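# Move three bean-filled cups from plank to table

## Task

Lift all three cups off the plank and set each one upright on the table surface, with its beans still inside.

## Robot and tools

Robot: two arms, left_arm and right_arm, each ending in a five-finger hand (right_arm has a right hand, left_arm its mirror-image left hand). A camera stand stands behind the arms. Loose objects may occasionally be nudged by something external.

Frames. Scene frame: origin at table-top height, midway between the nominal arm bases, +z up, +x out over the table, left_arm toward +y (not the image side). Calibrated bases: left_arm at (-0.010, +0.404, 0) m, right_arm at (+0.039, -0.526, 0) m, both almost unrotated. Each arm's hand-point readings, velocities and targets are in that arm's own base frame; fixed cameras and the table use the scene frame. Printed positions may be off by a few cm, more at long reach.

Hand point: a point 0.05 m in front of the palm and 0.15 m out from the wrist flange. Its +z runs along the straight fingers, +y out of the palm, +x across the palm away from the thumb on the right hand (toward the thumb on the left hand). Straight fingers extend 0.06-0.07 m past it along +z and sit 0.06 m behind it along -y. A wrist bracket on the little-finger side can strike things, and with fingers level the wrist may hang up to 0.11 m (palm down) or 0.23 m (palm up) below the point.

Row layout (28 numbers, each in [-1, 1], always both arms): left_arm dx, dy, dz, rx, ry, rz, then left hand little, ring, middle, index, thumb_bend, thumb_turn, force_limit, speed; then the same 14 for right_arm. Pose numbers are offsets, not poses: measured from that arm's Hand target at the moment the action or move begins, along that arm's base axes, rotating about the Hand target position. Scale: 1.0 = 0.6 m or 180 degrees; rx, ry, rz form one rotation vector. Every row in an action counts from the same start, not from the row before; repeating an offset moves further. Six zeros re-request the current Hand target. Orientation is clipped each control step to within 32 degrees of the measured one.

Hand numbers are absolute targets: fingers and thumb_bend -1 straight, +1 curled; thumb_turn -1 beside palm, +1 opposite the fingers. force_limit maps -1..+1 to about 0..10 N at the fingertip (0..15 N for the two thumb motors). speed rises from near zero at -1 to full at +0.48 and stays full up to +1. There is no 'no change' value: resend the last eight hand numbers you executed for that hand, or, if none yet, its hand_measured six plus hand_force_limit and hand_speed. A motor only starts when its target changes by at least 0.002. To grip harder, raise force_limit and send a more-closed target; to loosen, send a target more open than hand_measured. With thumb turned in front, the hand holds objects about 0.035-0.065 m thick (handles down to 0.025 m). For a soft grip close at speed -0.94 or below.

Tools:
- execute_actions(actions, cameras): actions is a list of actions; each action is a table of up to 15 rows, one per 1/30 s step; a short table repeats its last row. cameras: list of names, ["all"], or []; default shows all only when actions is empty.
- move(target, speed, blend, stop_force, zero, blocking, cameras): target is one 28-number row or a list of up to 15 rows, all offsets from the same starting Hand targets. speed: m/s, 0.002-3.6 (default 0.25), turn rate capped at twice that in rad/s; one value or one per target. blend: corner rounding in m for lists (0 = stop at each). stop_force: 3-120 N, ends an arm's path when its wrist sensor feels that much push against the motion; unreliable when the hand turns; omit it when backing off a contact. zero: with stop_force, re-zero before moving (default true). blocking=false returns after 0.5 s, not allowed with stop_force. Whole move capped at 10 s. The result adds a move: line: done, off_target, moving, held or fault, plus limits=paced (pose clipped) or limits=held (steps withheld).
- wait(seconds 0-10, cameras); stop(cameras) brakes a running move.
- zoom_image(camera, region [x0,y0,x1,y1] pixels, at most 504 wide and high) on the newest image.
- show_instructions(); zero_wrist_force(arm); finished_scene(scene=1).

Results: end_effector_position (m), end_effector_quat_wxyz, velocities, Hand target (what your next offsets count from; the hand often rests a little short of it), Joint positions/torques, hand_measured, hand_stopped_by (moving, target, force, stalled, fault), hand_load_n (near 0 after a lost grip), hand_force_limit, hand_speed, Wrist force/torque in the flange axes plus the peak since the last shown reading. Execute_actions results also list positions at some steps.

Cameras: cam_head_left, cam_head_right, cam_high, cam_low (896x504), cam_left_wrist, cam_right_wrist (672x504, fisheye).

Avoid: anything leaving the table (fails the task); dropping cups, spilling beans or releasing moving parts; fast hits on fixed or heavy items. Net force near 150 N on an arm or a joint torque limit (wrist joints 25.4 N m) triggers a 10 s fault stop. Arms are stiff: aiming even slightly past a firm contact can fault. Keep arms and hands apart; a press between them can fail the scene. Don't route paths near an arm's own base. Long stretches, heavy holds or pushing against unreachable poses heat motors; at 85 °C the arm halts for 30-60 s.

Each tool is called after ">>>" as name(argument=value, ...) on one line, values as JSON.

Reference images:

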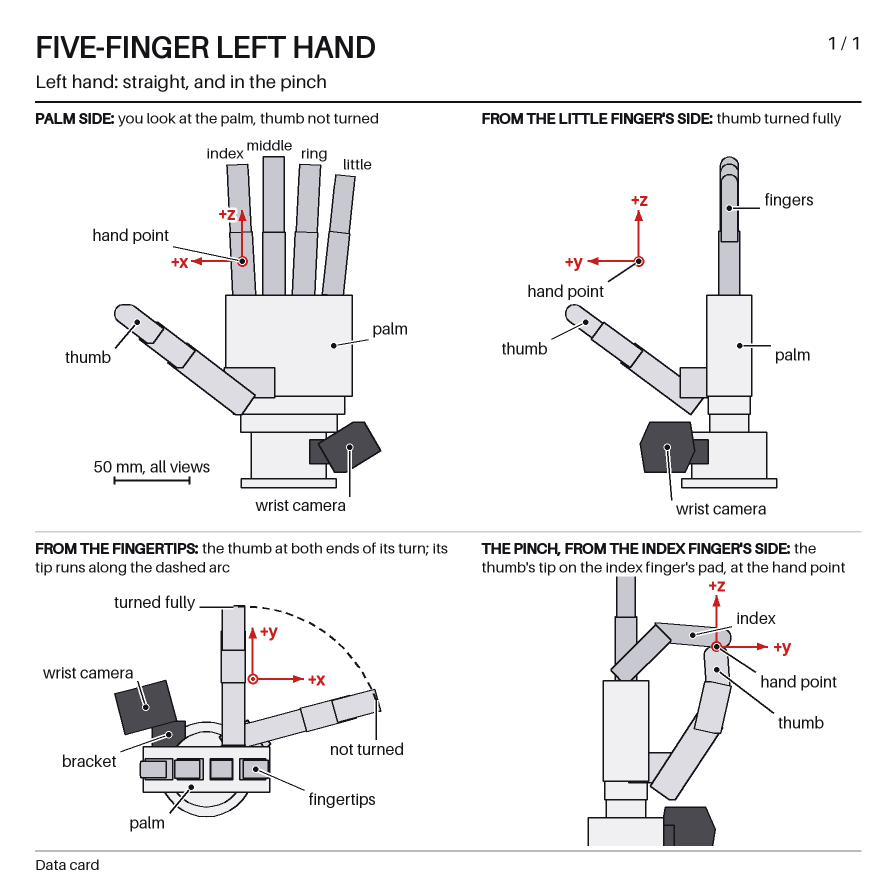

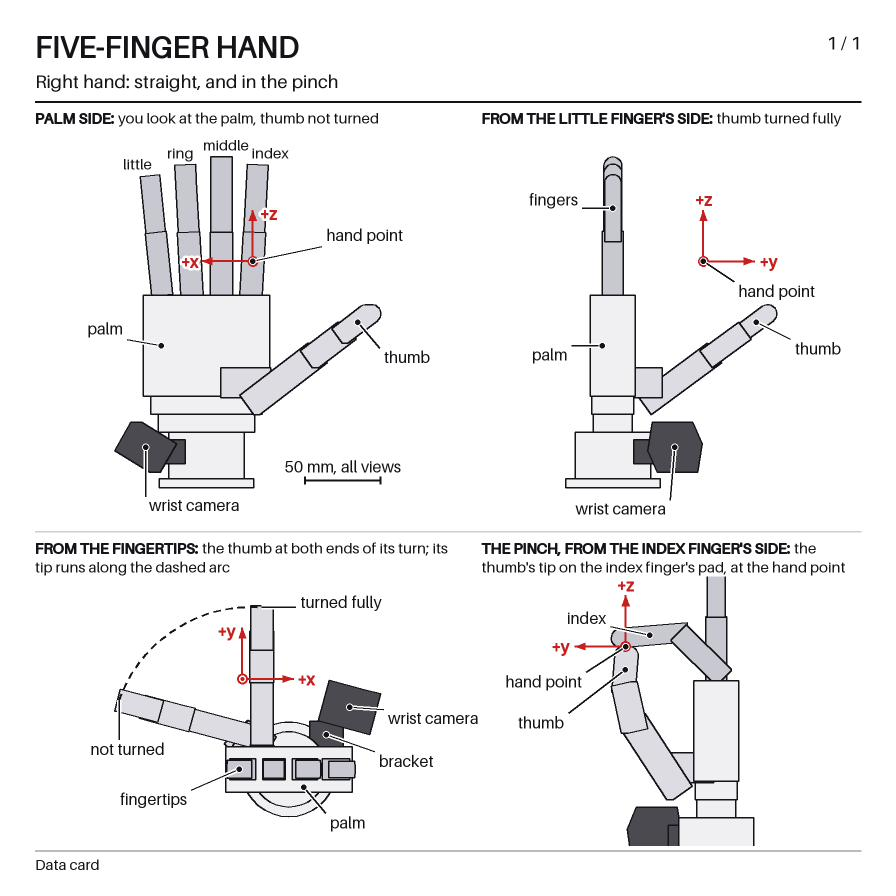

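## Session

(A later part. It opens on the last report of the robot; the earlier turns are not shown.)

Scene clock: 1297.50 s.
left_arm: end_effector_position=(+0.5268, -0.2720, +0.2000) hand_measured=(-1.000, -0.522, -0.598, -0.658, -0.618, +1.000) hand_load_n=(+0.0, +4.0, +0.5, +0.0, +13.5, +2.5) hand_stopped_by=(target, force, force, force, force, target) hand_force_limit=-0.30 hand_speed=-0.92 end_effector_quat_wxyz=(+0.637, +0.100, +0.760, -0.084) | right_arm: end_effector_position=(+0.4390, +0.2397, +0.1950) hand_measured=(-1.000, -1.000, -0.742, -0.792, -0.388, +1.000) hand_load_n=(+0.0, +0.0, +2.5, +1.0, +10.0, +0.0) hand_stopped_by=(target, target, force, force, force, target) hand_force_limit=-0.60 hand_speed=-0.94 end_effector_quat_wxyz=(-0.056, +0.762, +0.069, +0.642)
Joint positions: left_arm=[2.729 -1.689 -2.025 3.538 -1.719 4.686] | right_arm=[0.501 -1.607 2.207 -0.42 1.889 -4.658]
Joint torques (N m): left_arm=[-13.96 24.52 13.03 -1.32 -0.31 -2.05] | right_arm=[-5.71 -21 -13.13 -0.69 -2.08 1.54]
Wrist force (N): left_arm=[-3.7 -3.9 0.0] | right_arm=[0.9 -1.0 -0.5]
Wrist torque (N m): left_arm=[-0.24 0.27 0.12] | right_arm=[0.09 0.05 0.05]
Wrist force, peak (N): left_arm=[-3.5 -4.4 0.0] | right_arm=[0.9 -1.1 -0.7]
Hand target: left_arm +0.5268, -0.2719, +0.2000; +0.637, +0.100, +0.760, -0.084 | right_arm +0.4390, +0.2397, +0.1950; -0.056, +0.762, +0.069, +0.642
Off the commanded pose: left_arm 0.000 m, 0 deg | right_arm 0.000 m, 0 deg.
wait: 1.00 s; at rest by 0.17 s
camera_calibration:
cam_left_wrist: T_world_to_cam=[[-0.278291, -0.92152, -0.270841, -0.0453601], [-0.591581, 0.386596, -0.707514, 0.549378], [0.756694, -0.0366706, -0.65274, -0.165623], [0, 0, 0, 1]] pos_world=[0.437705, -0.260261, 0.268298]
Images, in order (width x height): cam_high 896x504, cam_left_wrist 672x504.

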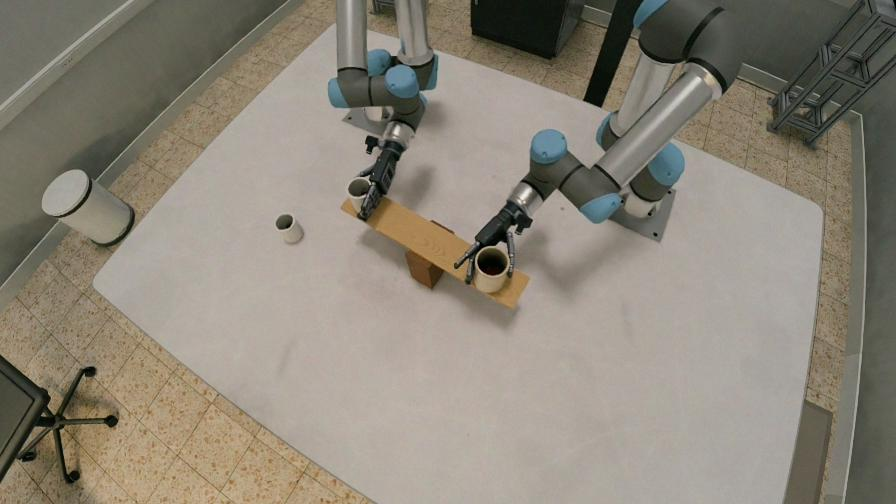

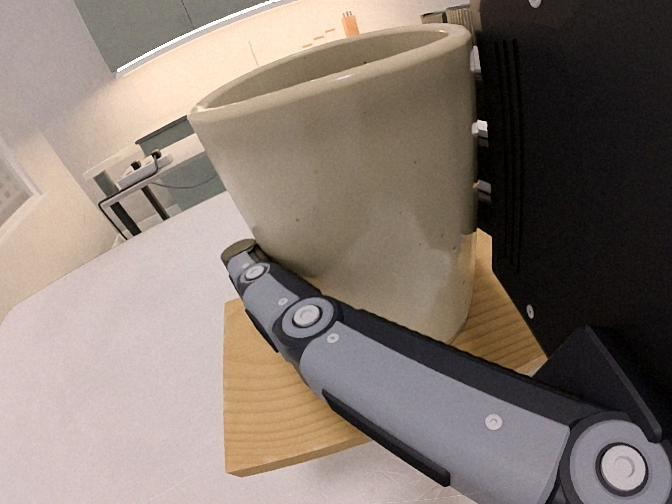

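>>> move(target=[0,0,0,0,0,0,-1,-0.65,0.31,0.31,0.3,1,-0.1,-0.92, 0,0,0,0,0,0,-1,-1,0.3,0.3,0.3,1,-0.6,-0.94], cameras=["cam_left_wrist","cam_high"])

>>> zoom_image(camera="cam_high", region=[420, 180, 580, 320])

Scene clock: 1311.17 s.
left_arm: end_effector_position=(+0.5267, -0.2719, +0.2000) hand_measured=(-1.000, -0.650, -0.540, -0.598, -0.620, +1.000) hand_load_n=(+0.0, +0.0, +4.5, +4.5, +21.5, +2.0) hand_stopped_by=(target, target, force, force, force, target) hand_force_limit=-0.10 hand_speed=-0.92 end_effector_quat_wxyz=(+0.637, +0.100, +0.760, -0.084) | right_arm: end_effector_position=(+0.4390, +0.2397, +0.1950) hand_measured=(-1.000, -1.000, -0.742, -0.792, -0.388, +1.000) hand_load_n=(+0.0, +0.0, +2.0, +0.5, +10.5, +0.5) hand_stopped_by=(target, target, force, force, force, target) hand_force_limit=-0.60 hand_speed=-0.94 end_effector_quat_wxyz=(-0.056, +0.762, +0.069, +0.642)
Joint positions: left_arm=[2.729 -1.689 -2.025 3.537 -1.719 4.686] | right_arm=[0.501 -1.607 2.207 -0.42 1.889 -4.658]
Joint torques (N m): left_arm=[-11.88 14.87 16.13 2.31 -1.01 -0.1] | right_arm=[-6.09 -21.12 -13.05 -0.76 -1.97 1.44]
Wrist force (N): left_arm=[2.8 -0.7 0.2] | right_arm=[-2.1 0.8 -0.7]
Wrist torque (N m): left_arm=[-0.10 0.16 0.12] | right_arm=[0.11 0.07 -0.04]
Wrist force, peak (N): left_arm=[-4.0 -4.1 0.1] | right_arm=[-2.3 1.1 -1.0]
Hand target: left_arm +0.5268, -0.2719, +0.2000; +0.637, +0.100, +0.760, -0.084 | right_arm +0.4390, +0.2397, +0.1950; -0.056, +0.762, +0.069, +0.642
Off the commanded pose: left_arm 0.000 m, 0 deg | right_arm 0.000 m, 0 deg.
move: done
camera_calibration:
cam_left_wrist: T_world_to_cam=[[-0.278329, -0.921508, -0.270842, -0.04534], [-0.591618, 0.386623, -0.707468, 0.549389], [0.756651, -0.0366741, -0.652789, -0.165592], [0, 0, 0, 1]] pos_world=[0.437705, -0.260261, 0.268298]
Images, in order (width x height): cam_high 896x504, cam_left_wrist 672x504.

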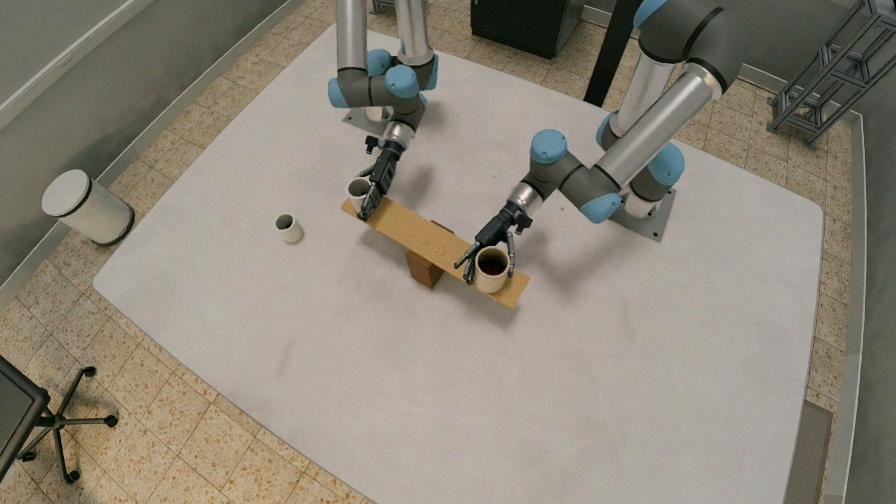

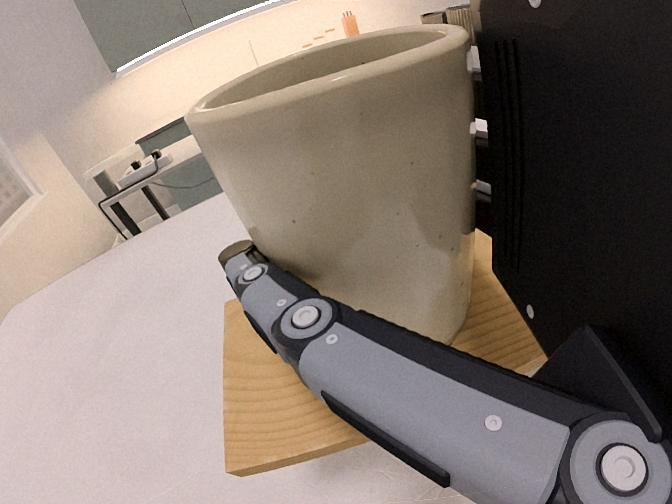

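Scaled by 3.150 from the camera's 896x504 image, which has a finer 1280x720 frame.

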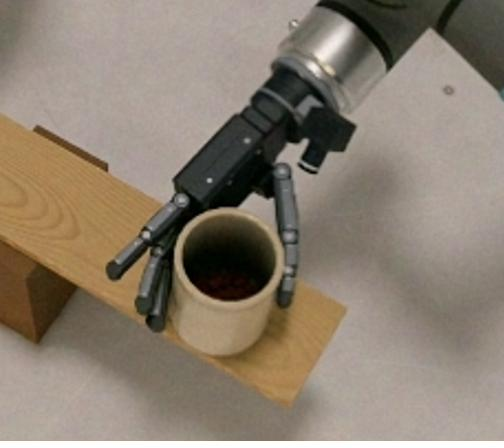

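>>> move(target=[0,0,0.0133,0,0,0,-1,-0.65,0.31,0.31,0.3,1,-0.1,-0.92, 0,0,0,0,0,0,-1,-1,0.3,0.3,0.3,1,-0.6,-0.94], speed=0.015, cameras=["cam_left_wrist","cam_low"])

>>> zoom_image(camera="cam_low", region=[220, 180, 420, 310])

Scene clock: 1319.40 s.
left_arm: end_effector_position=(+0.5268, -0.2720, +0.2082) hand_measured=(-1.000, -0.650, -0.540, -0.600, -0.620, +1.000) hand_load_n=(+0.0, +0.0, +4.0, +5.5, +21.5, +3.0) hand_stopped_by=(target, target, force, force, force, target) hand_force_limit=-0.10 hand_speed=-0.92 end_effector_quat_wxyz=(+0.637, +0.100, +0.759, -0.084) | right_arm: end_effector_position=(+0.4390, +0.2397, +0.1950) hand_measured=(-1.000, -1.000, -0.742, -0.792, -0.388, +1.000) hand_load_n=(-0.5, +0.0, +2.0, +0.5, +10.5, +1.0) hand_stopped_by=(target, target, force, force, force, target) hand_force_limit=-0.60 hand_speed=-0.94 end_effector_quat_wxyz=(-0.056, +0.762, +0.069, +0.642)
Joint positions: left_arm=[2.729 -1.678 -2.014 3.515 -1.719 4.686] | right_arm=[0.501 -1.607 2.207 -0.42 1.889 -4.658]
Joint torques (N m): left_arm=[-12.49 19.71 21.83 3.41 0.56 1.02] | right_arm=[-5.6 -20.85 -12.95 -0.76 -1.73 1.56]
Wrist force (N): left_arm=[3.6 -1.1 0.6] | right_arm=[-3.1 0.7 -0.6]
Wrist torque (N m): left_arm=[-0.12 0.19 0.09] | right_arm=[0.14 0.11 -0.03]
Wrist force, peak (N): left_arm=[3.8 -1.1 0.7] | right_arm=[-3.1 0.9 -0.7]
Hand target: left_arm +0.5268, -0.2719, +0.2080; +0.637, +0.100, +0.760, -0.084 | right_arm +0.4390, +0.2397, +0.1950; -0.056, +0.762, +0.069, +0.642
Off the commanded pose: left_arm 0.000 m, 0 deg | right_arm 0.000 m, 0 deg.
move: done
camera_calibration:
cam_left_wrist: T_world_to_cam=[[-0.278291, -0.92152, -0.270841, -0.0431663], [-0.591581, 0.386596, -0.707514, 0.555109], [0.756694, -0.0366706, -0.65274, -0.160336], [0, 0, 0, 1]] pos_world=[0.437705, -0.260261, 0.276398]
Images, in order (width x height): cam_low 896x504, cam_left_wrist 672x504.

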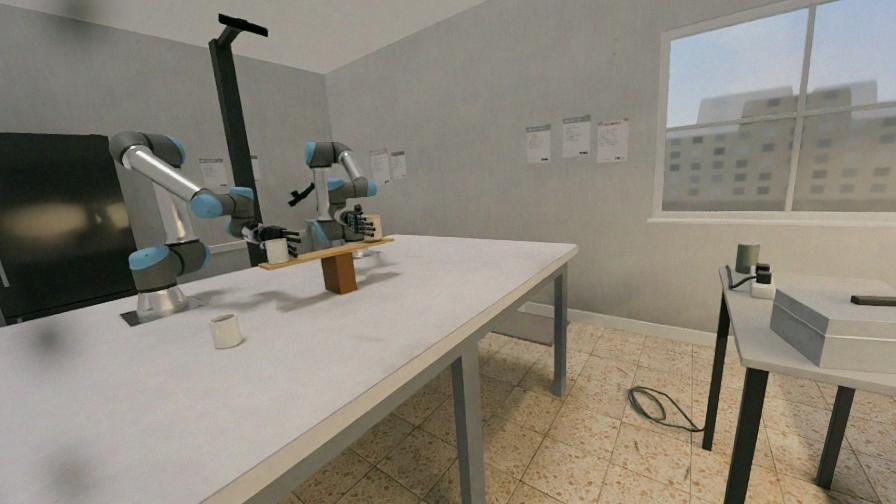

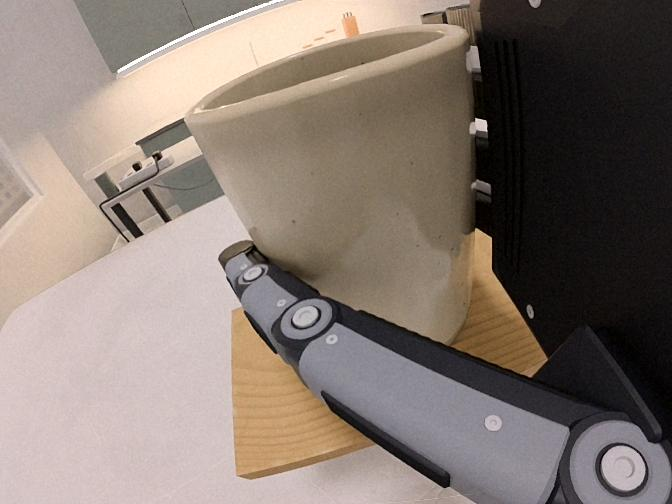

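Scaled by 2.520 from the camera's 896x504 image, which has a finer 1280x720 frame.

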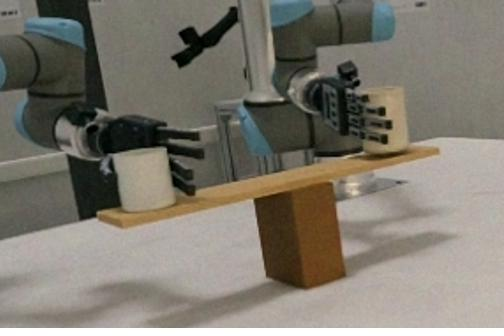

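>>> move(target=[0,0,0,0,0,0,-1,-0.65,0.31,0.31,0.3,1,-0.1,-0.92, 0,0,0,0,0,0,-1,-1,0.31,0.31,0.3,1,-0.3,-0.94], cameras=["cam_right_wrist"])

Scene clock: 1327.70 s.
left_arm: end_effector_position=(+0.5268, -0.2719, +0.2080) hand_measured=(-1.000, -0.650, -0.540, -0.600, -0.620, +1.000) hand_load_n=(+0.0, +0.0, +4.0, +5.0, +21.5, +3.0) hand_stopped_by=(target, target, force, force, force, target) hand_force_limit=-0.10 hand_speed=-0.92 end_effector_quat_wxyz=(+0.637, +0.100, +0.760, -0.084) | right_arm: end_effector_position=(+0.4390, +0.2397, +0.1950) hand_measured=(-1.000, -1.000, -0.596, -0.652, -0.392, +1.000) hand_load_n=(+0.0, +0.0, +3.5, +3.0, +25.5, +1.0) hand_stopped_by=(target, target, force, force, force, target) hand_force_limit=-0.30 hand_speed=-0.94 end_effector_quat_wxyz=(-0.056, +0.762, +0.069, +0.642)
Joint positions: left_arm=[2.729 -1.678 -2.014 3.515 -1.719 4.686] | right_arm=[0.501 -1.607 2.207 -0.42 1.889 -4.658]
Joint torques (N m): left_arm=[-12.1 14.19 12.43 3.61 0.42 2.09] | right_arm=[-5.24 -20.77 -12.66 -0.9 -1.75 1.51]
Wrist force (N): left_arm=[3.4 -0.8 0.4] | right_arm=[-3.6 0.7 -0.4]
Wrist torque (N m): left_arm=[-0.09 0.22 0.06] | right_arm=[0.12 0.13 -0.04]
Wrist force, peak (N): left_arm=[4.1 -1.1 0.5] | right_arm=[-3.9 0.8 -0.4]
Hand target: left_arm +0.5268, -0.2719, +0.2080; +0.637, +0.100, +0.760, -0.084 | right_arm +0.4390, +0.2397, +0.1950; -0.056, +0.762, +0.069, +0.642
Off the commanded pose: left_arm 0.000 m, 0 deg | right_arm 0.000 m, 0 deg.
move: done
camera_calibration:
cam_right_wrist: T_world_to_cam=[[0.257376, -0.936574, 0.237879, 0.0689338], [-0.602513, -0.348, -0.718244, 0.489898], [0.75547, 0.0415338, -0.653865, -0.0905818], [0, 0, 0, 1]] pos_world=[0.34586, 0.238808, 0.27624]
Images, in order (width x height): cam_right_wrist 672x504.

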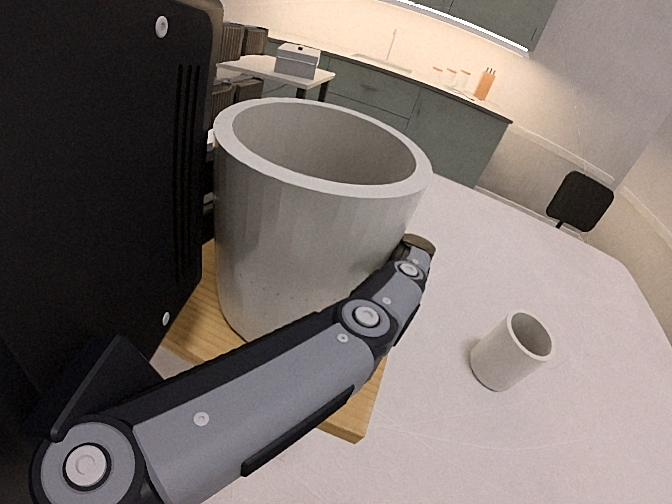

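>>> move(target=[0,0,0,0,0,0,-1,-0.65,0.31,0.31,0.3,1,-0.1,-0.92, 0,0,0,0,0,0,-1,-1,0.31,0.31,-0.408,1,-0.3,-0.94], cameras=[])

>>> move(target=[0,0,0.0167,0,0,0,-1,-0.65,0.31,0.31,0.3,1,-0.1,-0.92, 0,0,0.0167,0,0,0,-1,-1,0.31,0.31,-0.408,1,-0.3,-0.94], speed=0.015, cameras=["cam_right_wrist","cam_low"])

>>> zoom_image(camera="cam_low", region=[220, 180, 420, 310])

Scene clock: 1338.10 s.
left_arm: end_effector_position=(+0.5268, -0.2719, +0.2080) hand_measured=(-1.000, -0.650, -0.540, -0.600, -0.620, +1.000) hand_load_n=(+0.0, +0.0, +4.0, +5.0, +21.5, +3.0) hand_stopped_by=(target, target, force, force, force, target) hand_force_limit=-0.10 hand_speed=-0.92 end_effector_quat_wxyz=(+0.637, +0.100, +0.760, -0.084) | right_arm: end_effector_position=(+0.4390, +0.2397, +0.1950) hand_measured=(-1.000, -1.000, -0.596, -0.652, -0.414, +1.000) hand_load_n=(+0.0, +0.0, +2.5, +2.5, +18.0, +0.5) hand_stopped_by=(target, target, force, force, force, target) hand_force_limit=-0.30 hand_speed=-0.94 end_effector_quat_wxyz=(-0.056, +0.762, +0.069, +0.642)
Joint positions: left_arm=[2.729 -1.678 -2.014 3.515 -1.719 4.686] | right_arm=[0.501 -1.607 2.207 -0.42 1.889 -4.658]
Joint torques (N m): left_arm=[-10.18 16.65 13.38 3.25 -0.5 2.6] | right_arm=[-4.94 -20.11 -13.3 -0.9 -1.69 1.5]
Wrist force (N): left_arm=[3.9 -1.2 0.4] | right_arm=[-3.3 0.6 -0.3]
Wrist torque (N m): left_arm=[-0.14 0.14 0.11] | right_arm=[0.11 0.11 -0.02]
Wrist force, peak (N): left_arm=[4.1 -1.3 0.2] | right_arm=[-3.8 0.9 -0.2]
Hand target: left_arm +0.5268, -0.2719, +0.2080; +0.637, +0.100, +0.760, -0.084 | right_arm +0.4390, +0.2397, +0.1950; -0.056, +0.762, +0.069, +0.642
Off the commanded pose: left_arm 0.000 m, 0 deg | right_arm 0.000 m, 0 deg.
move: done
No camera images: "cameras" was empty.

Scene clock: 1339.03 s.
left_arm: end_effector_position=(+0.5268, -0.2720, +0.2182) hand_measured=(-1.000, -0.650, -0.540, -0.600, -0.620, +1.000) hand_load_n=(+0.0, +0.0, +4.5, +5.0, +21.5, +3.0) hand_stopped_by=(target, target, force, force, force, target) hand_force_limit=-0.10 hand_speed=-0.92 end_effector_quat_wxyz=(+0.637, +0.100, +0.759, -0.084) | right_arm: end_effector_position=(+0.4390, +0.2397, +0.2052) hand_measured=(-1.000, -1.000, -0.596, -0.652, -0.414, +1.000) hand_load_n=(+0.0, +0.0, +2.5, +2.5, +18.0, +0.5) hand_stopped_by=(target, target, force, force, force, target) hand_force_limit=-0.30 hand_speed=-0.94 end_effector_quat_wxyz=(-0.056, +0.762, +0.069, +0.642)
Joint positions: left_arm=[2.729 -1.664 -1.999 3.487 -1.719 4.686] | right_arm=[0.501 -1.623 2.191 -0.388 1.889 -4.658]
Joint torques (N m): left_arm=[-11.5 21.02 20.92 3.51 -0.27 2.35] | right_arm=[-4.82 -11.4 -14.25 -3.05 -1.41 0.83]
Wrist force (N): left_arm=[3.4 -0.9 0.4] | right_arm=[-3.8 0.9 -0.3]
Wrist torque (N m): left_arm=[-0.10 0.22 0.08] | right_arm=[0.15 0.13 -0.04]
Wrist force, peak (N): left_arm=[4.3 -1.0 0.5] | right_arm=[-4.0 0.8 -0.3]
Hand target: left_arm +0.5268, -0.2719, +0.2180; +0.637, +0.100, +0.760, -0.084 | right_arm +0.4390, +0.2397, +0.2050; -0.056, +0.762, +0.069, +0.642
Off the commanded pose: left_arm 0.000 m, 0 deg | right_arm 0.000 m, 0 deg.
move: done
camera_calibration:
cam_right_wrist: T_world_to_cam=[[0.257266, -0.936609, 0.237861, 0.0665596], [-0.602383, -0.347906, -0.718399, 0.497199], [0.755612, 0.0415358, -0.653701, -0.084009], [0, 0, 0, 1]] pos_world=[0.345859, 0.238808, 0.286438]
Images, in order (width x height): cam_low 896x504, cam_right_wrist 672x504.

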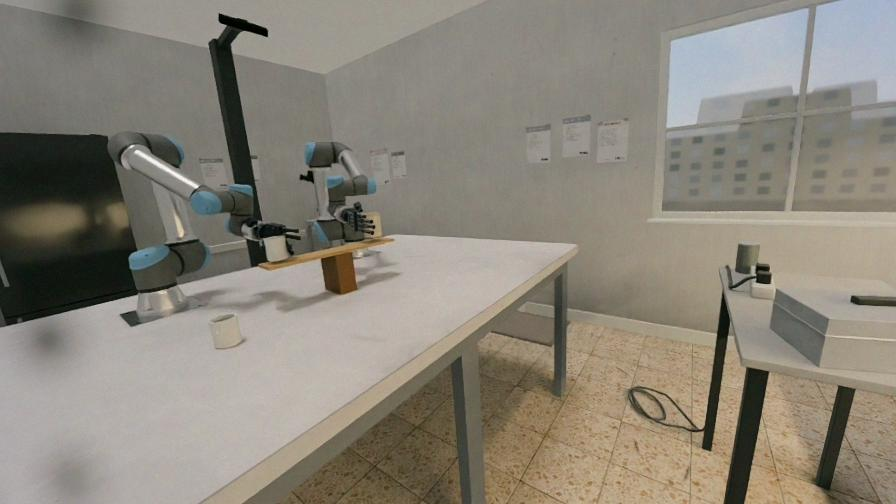

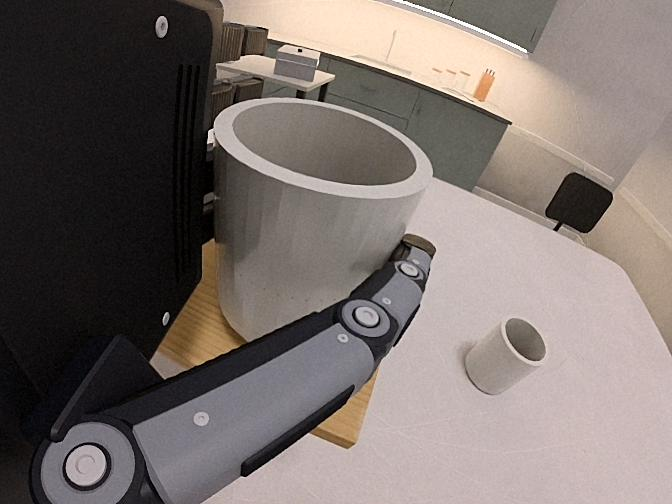

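Scaled by 2.520 from the camera's 896x504 image, which has a finer 1280x720 frame.

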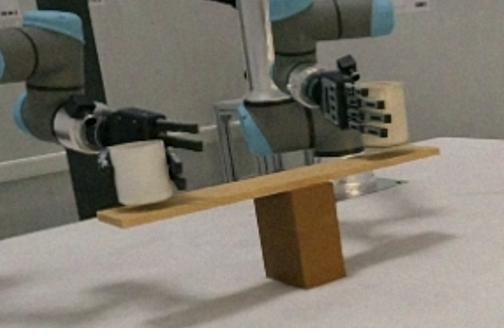

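>>> move(target=[[0,0,0.17,0,0,0,-1,-0.65,0.31,0.31,0.3,1,-0.1,-0.92, 0,0,0.2083,0,0,0,-1,-1,0.31,0.31,-0.408,1,-0.3,-0.94],[0.1553,0.3698,0.17,0,0,0,-1,-0.65,0.31,0.31,0.3,1,-0.1,-0.92, 0.4417,-0.2345,0.2083,0,0,0,-1,-1,0.31,0.31,-0.408,1,-0.3,-0.94]], speed=[0.08,0.15], blend=[0.03,0], cameras=["cam_head_left","cam_high","cam_low","cam_left_wrist","cam_right_wrist"])

Scene clock: 1391.13 s.
left_arm: end_effector_position=(+0.6200, -0.0500, +0.3200) hand_measured=(-1.000, -0.650, -0.540, -0.600, -0.620, +1.000) hand_load_n=(+0.0, +0.0, +4.0, +5.0, +21.5, +3.5) hand_stopped_by=(target, target, force, force, force, target) hand_force_limit=-0.10 hand_speed=-0.92 end_effector_quat_wxyz=(+0.637, +0.100, +0.760, -0.084) | right_arm: end_effector_position=(+0.7040, +0.0990, +0.3300) hand_measured=(-1.000, -1.000, -0.596, -0.652, -0.414, +1.000) hand_load_n=(+0.0, +0.0, +2.0, +2.5, +18.0, +0.5) hand_stopped_by=(target, target, force, force, force, target) hand_force_limit=-0.30 hand_speed=-0.94 end_effector_quat_wxyz=(-0.056, +0.762, +0.069, +0.642)
Joint positions: left_arm=[3.384 -1.545 -1.843 3.189 -1.075 4.808] | right_arm=[-0.039 -1.372 1.573 -0.026 1.358 -4.752]
Joint torques (N m): left_arm=[-9.86 31.65 14.68 2.98 0.18 -2.29] | right_arm=[1.37 -30.31 -24.57 -3.16 2.08 1.82]
Wrist force (N): left_arm=[3.7 -0.8 1.0] | right_arm=[-3.6 0.8 -0.4]
Wrist torque (N m): left_arm=[-0.13 0.17 0.14] | right_arm=[0.12 0.18 0.01]
Wrist force, peak (N): left_arm=[4.7 -0.9 0.7] | right_arm=[-4.7 0.9 -0.1]
Hand target: left_arm +0.6199, -0.0501, +0.3200; +0.637, +0.100, +0.760, -0.084 | right_arm +0.7040, +0.0990, +0.3300; -0.056, +0.762, +0.069, +0.642
Off the commanded pose: left_arm 0.000 m, 0 deg | right_arm 0.000 m, 0 deg.
move: done
camera_calibration:
cam_left_wrist: T_world_to_cam=[[-0.278246, -0.921533, -0.270844, 0.217539], [-0.591717, 0.386575, -0.707411, 0.603661], [0.756604, -0.0365712, -0.65285, -0.149586], [0, 0, 0, 1]] pos_world=[0.530904, -0.0383612, 0.388299]
cam_right_wrist: T_world_to_cam=[[0.257362, -0.936545, 0.238007, -0.163181], [-0.602516, -0.348089, -0.718198, 0.697495], [0.755473, 0.0414341, -0.653868, -0.196581], [0, 0, 0, 1]] pos_world=[0.61076, 0.098109, 0.41124]
Images, in order (width x height): cam_head_left 896x504, cam_high 896x504, cam_low 896x504, cam_left_wrist 672x504, cam_right_wrist 672x504.

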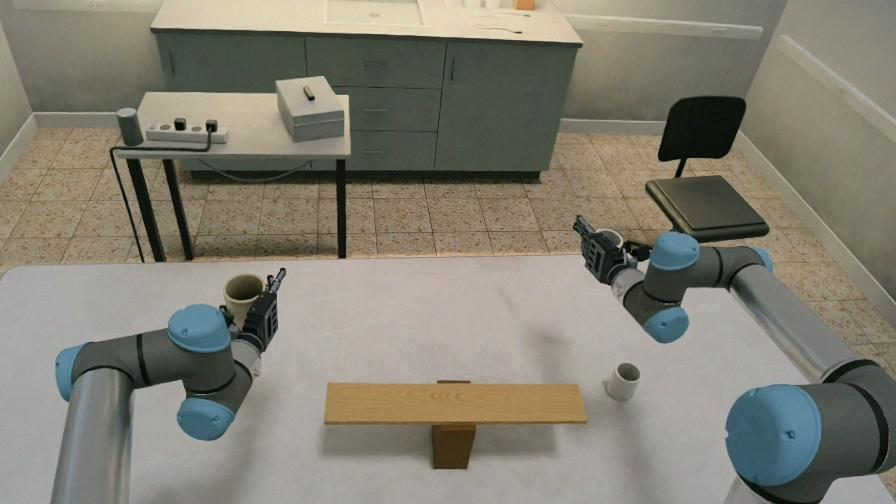

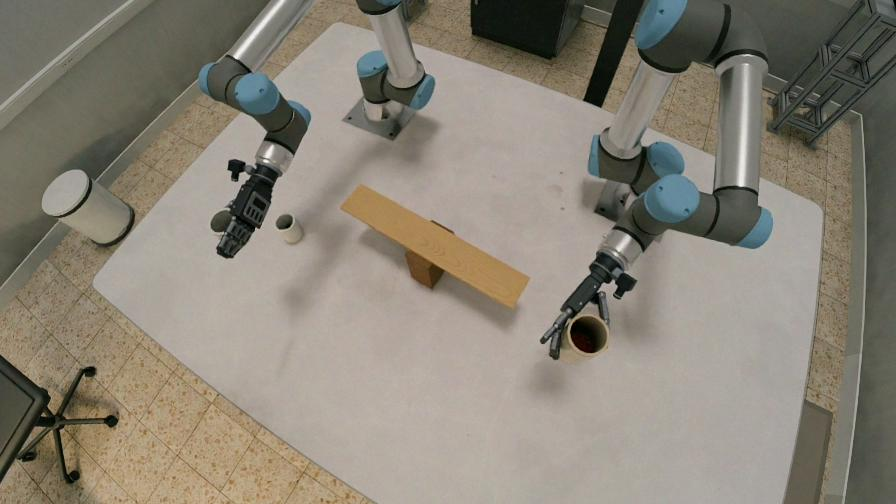

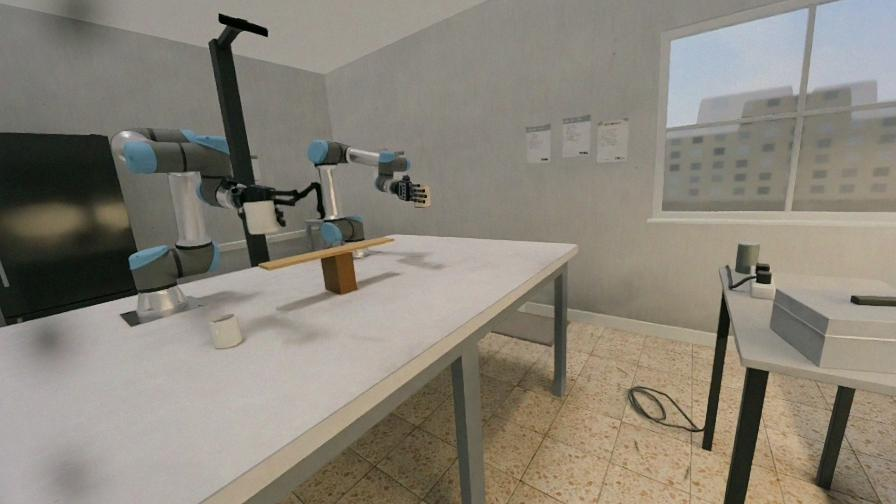

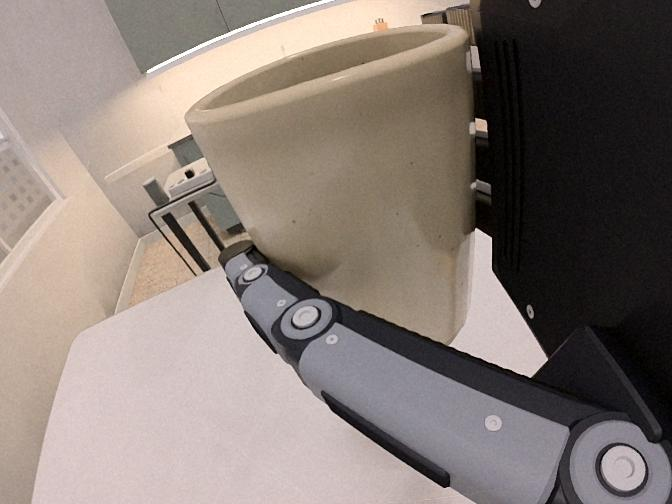

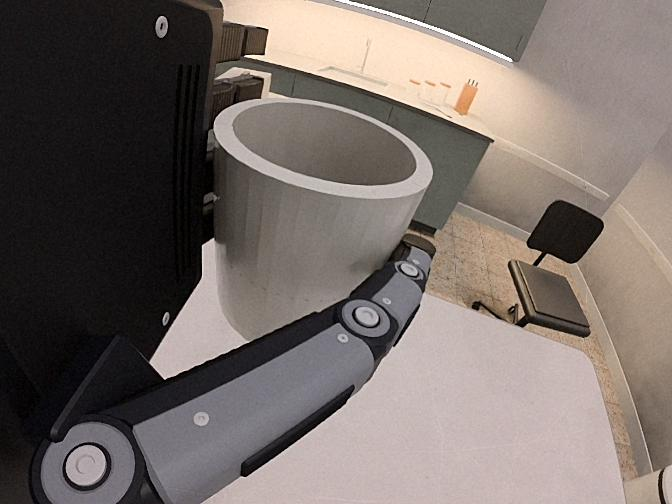

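>>> move(target=[0,0,-0.423,0,0,0,-1,-0.65,0.31,0.31,0.3,1,-0.1,-0.92, 0,0,-0.45,0,0,0,-1,-1,0.31,0.31,-0.408,1,-0.3,-0.94], speed=0.15, cameras=["cam_low","cam_high"])

>>> zoom_image(camera="cam_low", region=[160, 180, 480, 340])

Scene clock: 1400.73 s.
left_arm: end_effector_position=(+0.6199, -0.0500, +0.0662) hand_measured=(-1.000, -0.650, -0.540, -0.600, -0.620, +1.000) hand_load_n=(+0.0, +0.0, +4.5, +5.0, +21.5, +3.0) hand_stopped_by=(target, target, force, force, force, target) hand_force_limit=-0.10 hand_speed=-0.92 end_effector_quat_wxyz=(+0.637, +0.100, +0.760, -0.084) | right_arm: end_effector_position=(+0.7040, +0.0990, +0.0600) hand_measured=(-1.000, -1.000, -0.596, -0.652, -0.414, +1.000) hand_load_n=(+0.0, +0.0, +2.5, +2.5, +18.0, +0.5) hand_stopped_by=(target, target, force, force, force, target) hand_force_limit=-0.30 hand_speed=-0.94 end_effector_quat_wxyz=(-0.056, +0.762, +0.069, +0.642)
Joint positions: left_arm=[3.384 -1.925 -2.186 3.911 -1.074 4.808] | right_arm=[-0.039 -1.043 1.909 -0.691 1.358 -4.752]
Joint torques (N m): left_arm=[-10.78 26.11 26.84 2.56 -1.22 -2.54] | right_arm=[1.97 -33.49 -22.17 -2.62 -2.16 0.52]
Wrist force (N): left_arm=[3.7 -1.1 0.8] | right_arm=[-3.8 1.0 -0.1]
Wrist torque (N m): left_arm=[-0.17 0.16 0.19] | right_arm=[0.13 0.18 -0.01]
Wrist force, peak (N): left_arm=[5.5 -1.0 0.9] | right_arm=[-5.6 1.1 0.0]
Hand target: left_arm +0.6199, -0.0501, +0.0662; +0.637, +0.100, +0.760, -0.084 | right_arm +0.7040, +0.0990, +0.0600; -0.056, +0.762, +0.069, +0.642
Off the commanded pose: left_arm 0.000 m, 0 deg | right_arm 0.000 m, 0 deg.
move: done
Images, in order (width x height): cam_high 896x504, cam_low 896x504.

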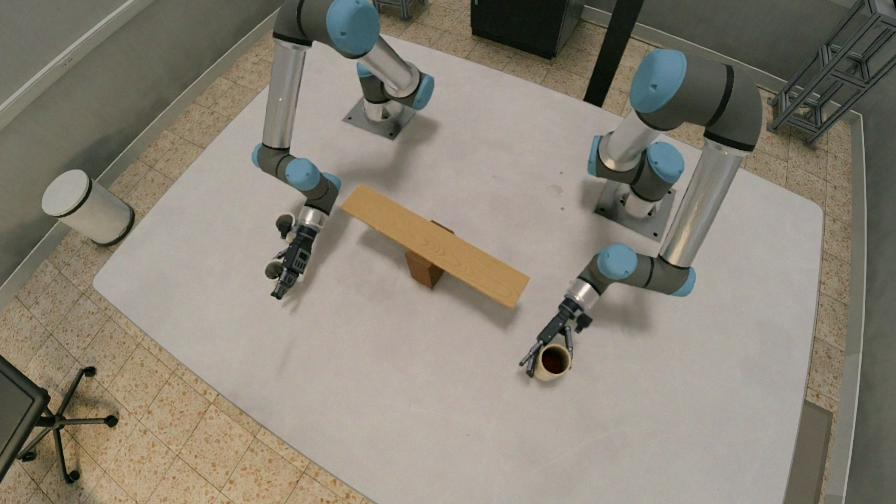

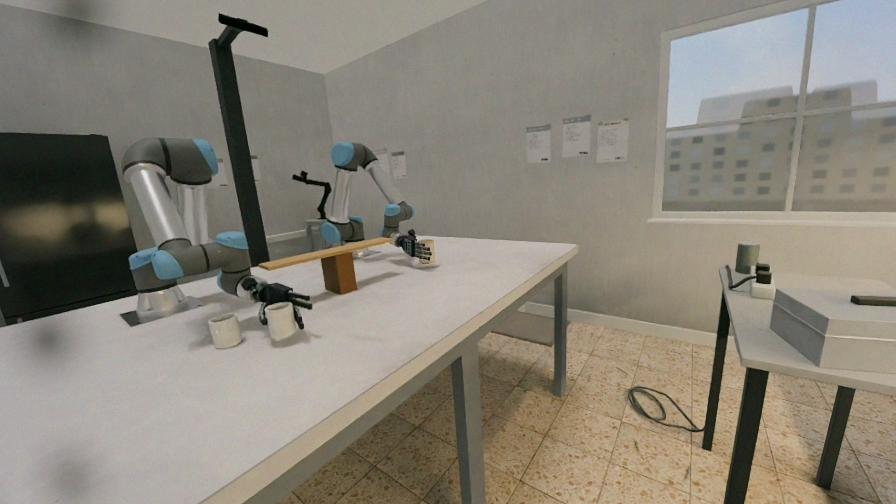

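Scaled by 1.575 from the camera's 896x504 image, which has a finer 1280x720 frame.

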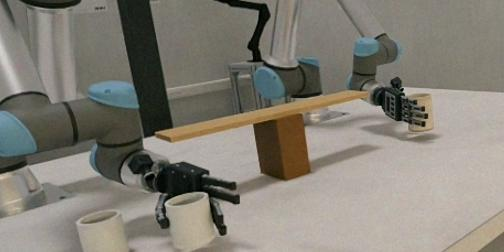

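>>> zoom_image(camera="cam_high", region=[230, 160, 380, 310])

Scaled by 3.360 from the camera's 896x504 image, which has a finer 1280x720 frame.

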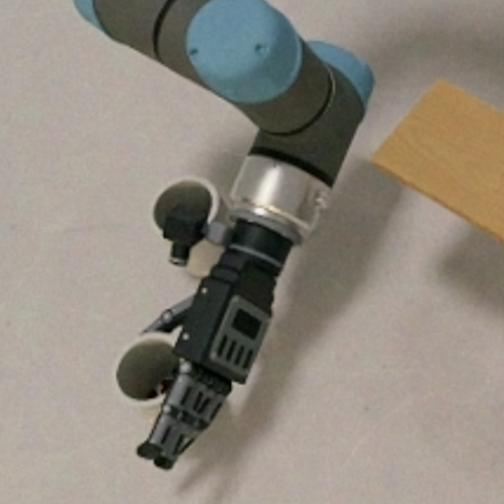

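>>> move(target=[0,0,-0.067,0,0,0,-1,-0.65,0.31,0.31,0.3,1,-0.1,-0.92, 0,0,-0.067,0,0,0,-1,-1,0.31,0.31,-0.408,1,-0.3,-0.94], speed=0.012, stop_force=3, cameras=["cam_low","cam_left_wrist","cam_right_wrist"])

>>> zoom_image(camera="cam_low", region=[190, 220, 450, 360])

Scene clock: 1420.37 s.
left_arm: end_effector_position=(+0.6199, -0.0501, +0.0380) hand_measured=(-1.000, -0.650, -0.540, -0.600, -0.620, +1.000) hand_load_n=(+0.0, +0.0, +4.5, +4.5, +21.5, +1.5) hand_stopped_by=(target, target, force, force, force, target) hand_force_limit=-0.10 hand_speed=-0.92 end_effector_quat_wxyz=(+0.637, +0.100, +0.760, -0.084) | right_arm: end_effector_position=(+0.7041, +0.0990, +0.0335) hand_measured=(-1.000, -1.000, -0.596, -0.652, -0.414, +1.000) hand_load_n=(+0.0, +0.0, +2.5, +2.0, +17.5, -0.5) hand_stopped_by=(target, target, force, force, force, target) hand_force_limit=-0.30 hand_speed=-0.94 end_effector_quat_wxyz=(-0.056, +0.762, +0.069, +0.642)
Joint positions: left_arm=[3.384 -1.994 -2.198 3.993 -1.074 4.808] | right_arm=[-0.039 -0.991 1.918 -0.752 1.358 -4.752]
Joint torques (N m): left_arm=[-14.57 40 24.48 2.6 -1.12 -0.12] | right_arm=[5.57 -44.61 -20.07 -1.72 -2.34 1.66]
Wrist force (N): left_arm=[1.2 -1.6 0.1] | right_arm=[-0.5 0.9 -1.3]
Wrist torque (N m): left_arm=[-0.22 0.13 0.16] | right_arm=[0.18 0.09 0.08]
Wrist force, peak (N): left_arm=[-7.7 -2.1 -3.4] | right_arm=[6.2 0.9 -3.3]
Hand target: left_arm +0.6199, -0.0501, +0.0380; +0.637, +0.100, +0.760, -0.084 (not the last commanded pose) | right_arm +0.7041, +0.0990, +0.0335; -0.056, +0.762, +0.069, +0.642 (not the last commanded pose)
Off the commanded pose: left_arm 0.012 m, 0 deg | right_arm 0.014 m, 0 deg.
move: contact (left_arm, right_arm)
camera_calibration:
cam_left_wrist: T_world_to_cam=[[-0.278313, -0.921519, -0.270823, 0.141195], [-0.591626, 0.386598, -0.707475, 0.40413], [0.756651, -0.0366741, -0.65279, -0.333726], [0, 0, 0, 1]] pos_world=[0.530904, -0.0383611, 0.106298]
cam_right_wrist: T_world_to_cam=[[0.257358, -0.936575, 0.237895, -0.0926438], [-0.602459, -0.347997, -0.71829, 0.484647], [0.75552, 0.0415363, -0.653808, -0.390508], [0, 0, 0, 1]] pos_world=[0.610859, 0.0981082, 0.114839]
Images, in order (width x height): cam_low 896x504, cam_left_wrist 672x504, cam_right_wrist 672x504.

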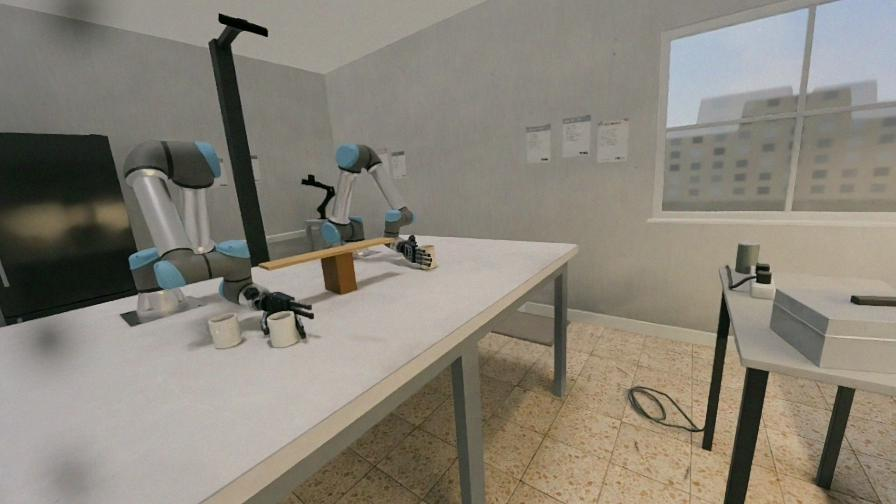

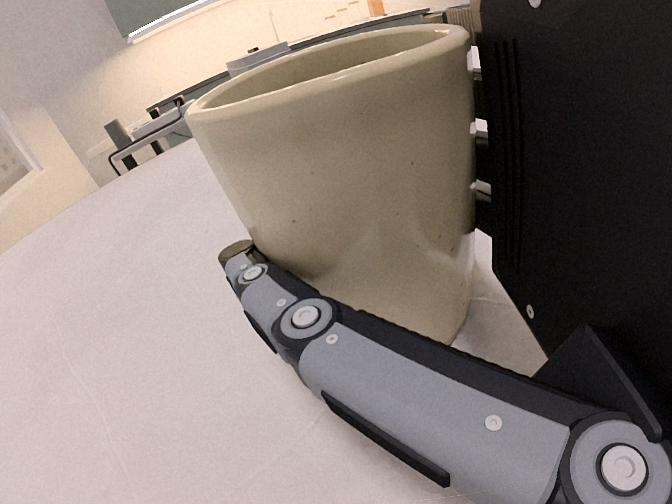

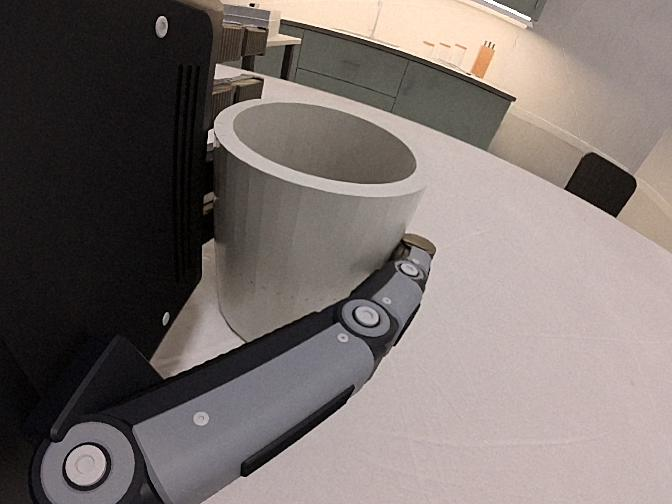

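Scaled by 1.938 from the camera's 896x504 image, which has a finer 1280x720 frame.

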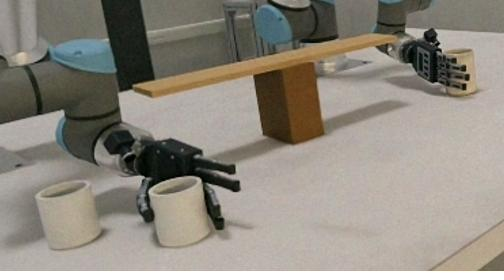

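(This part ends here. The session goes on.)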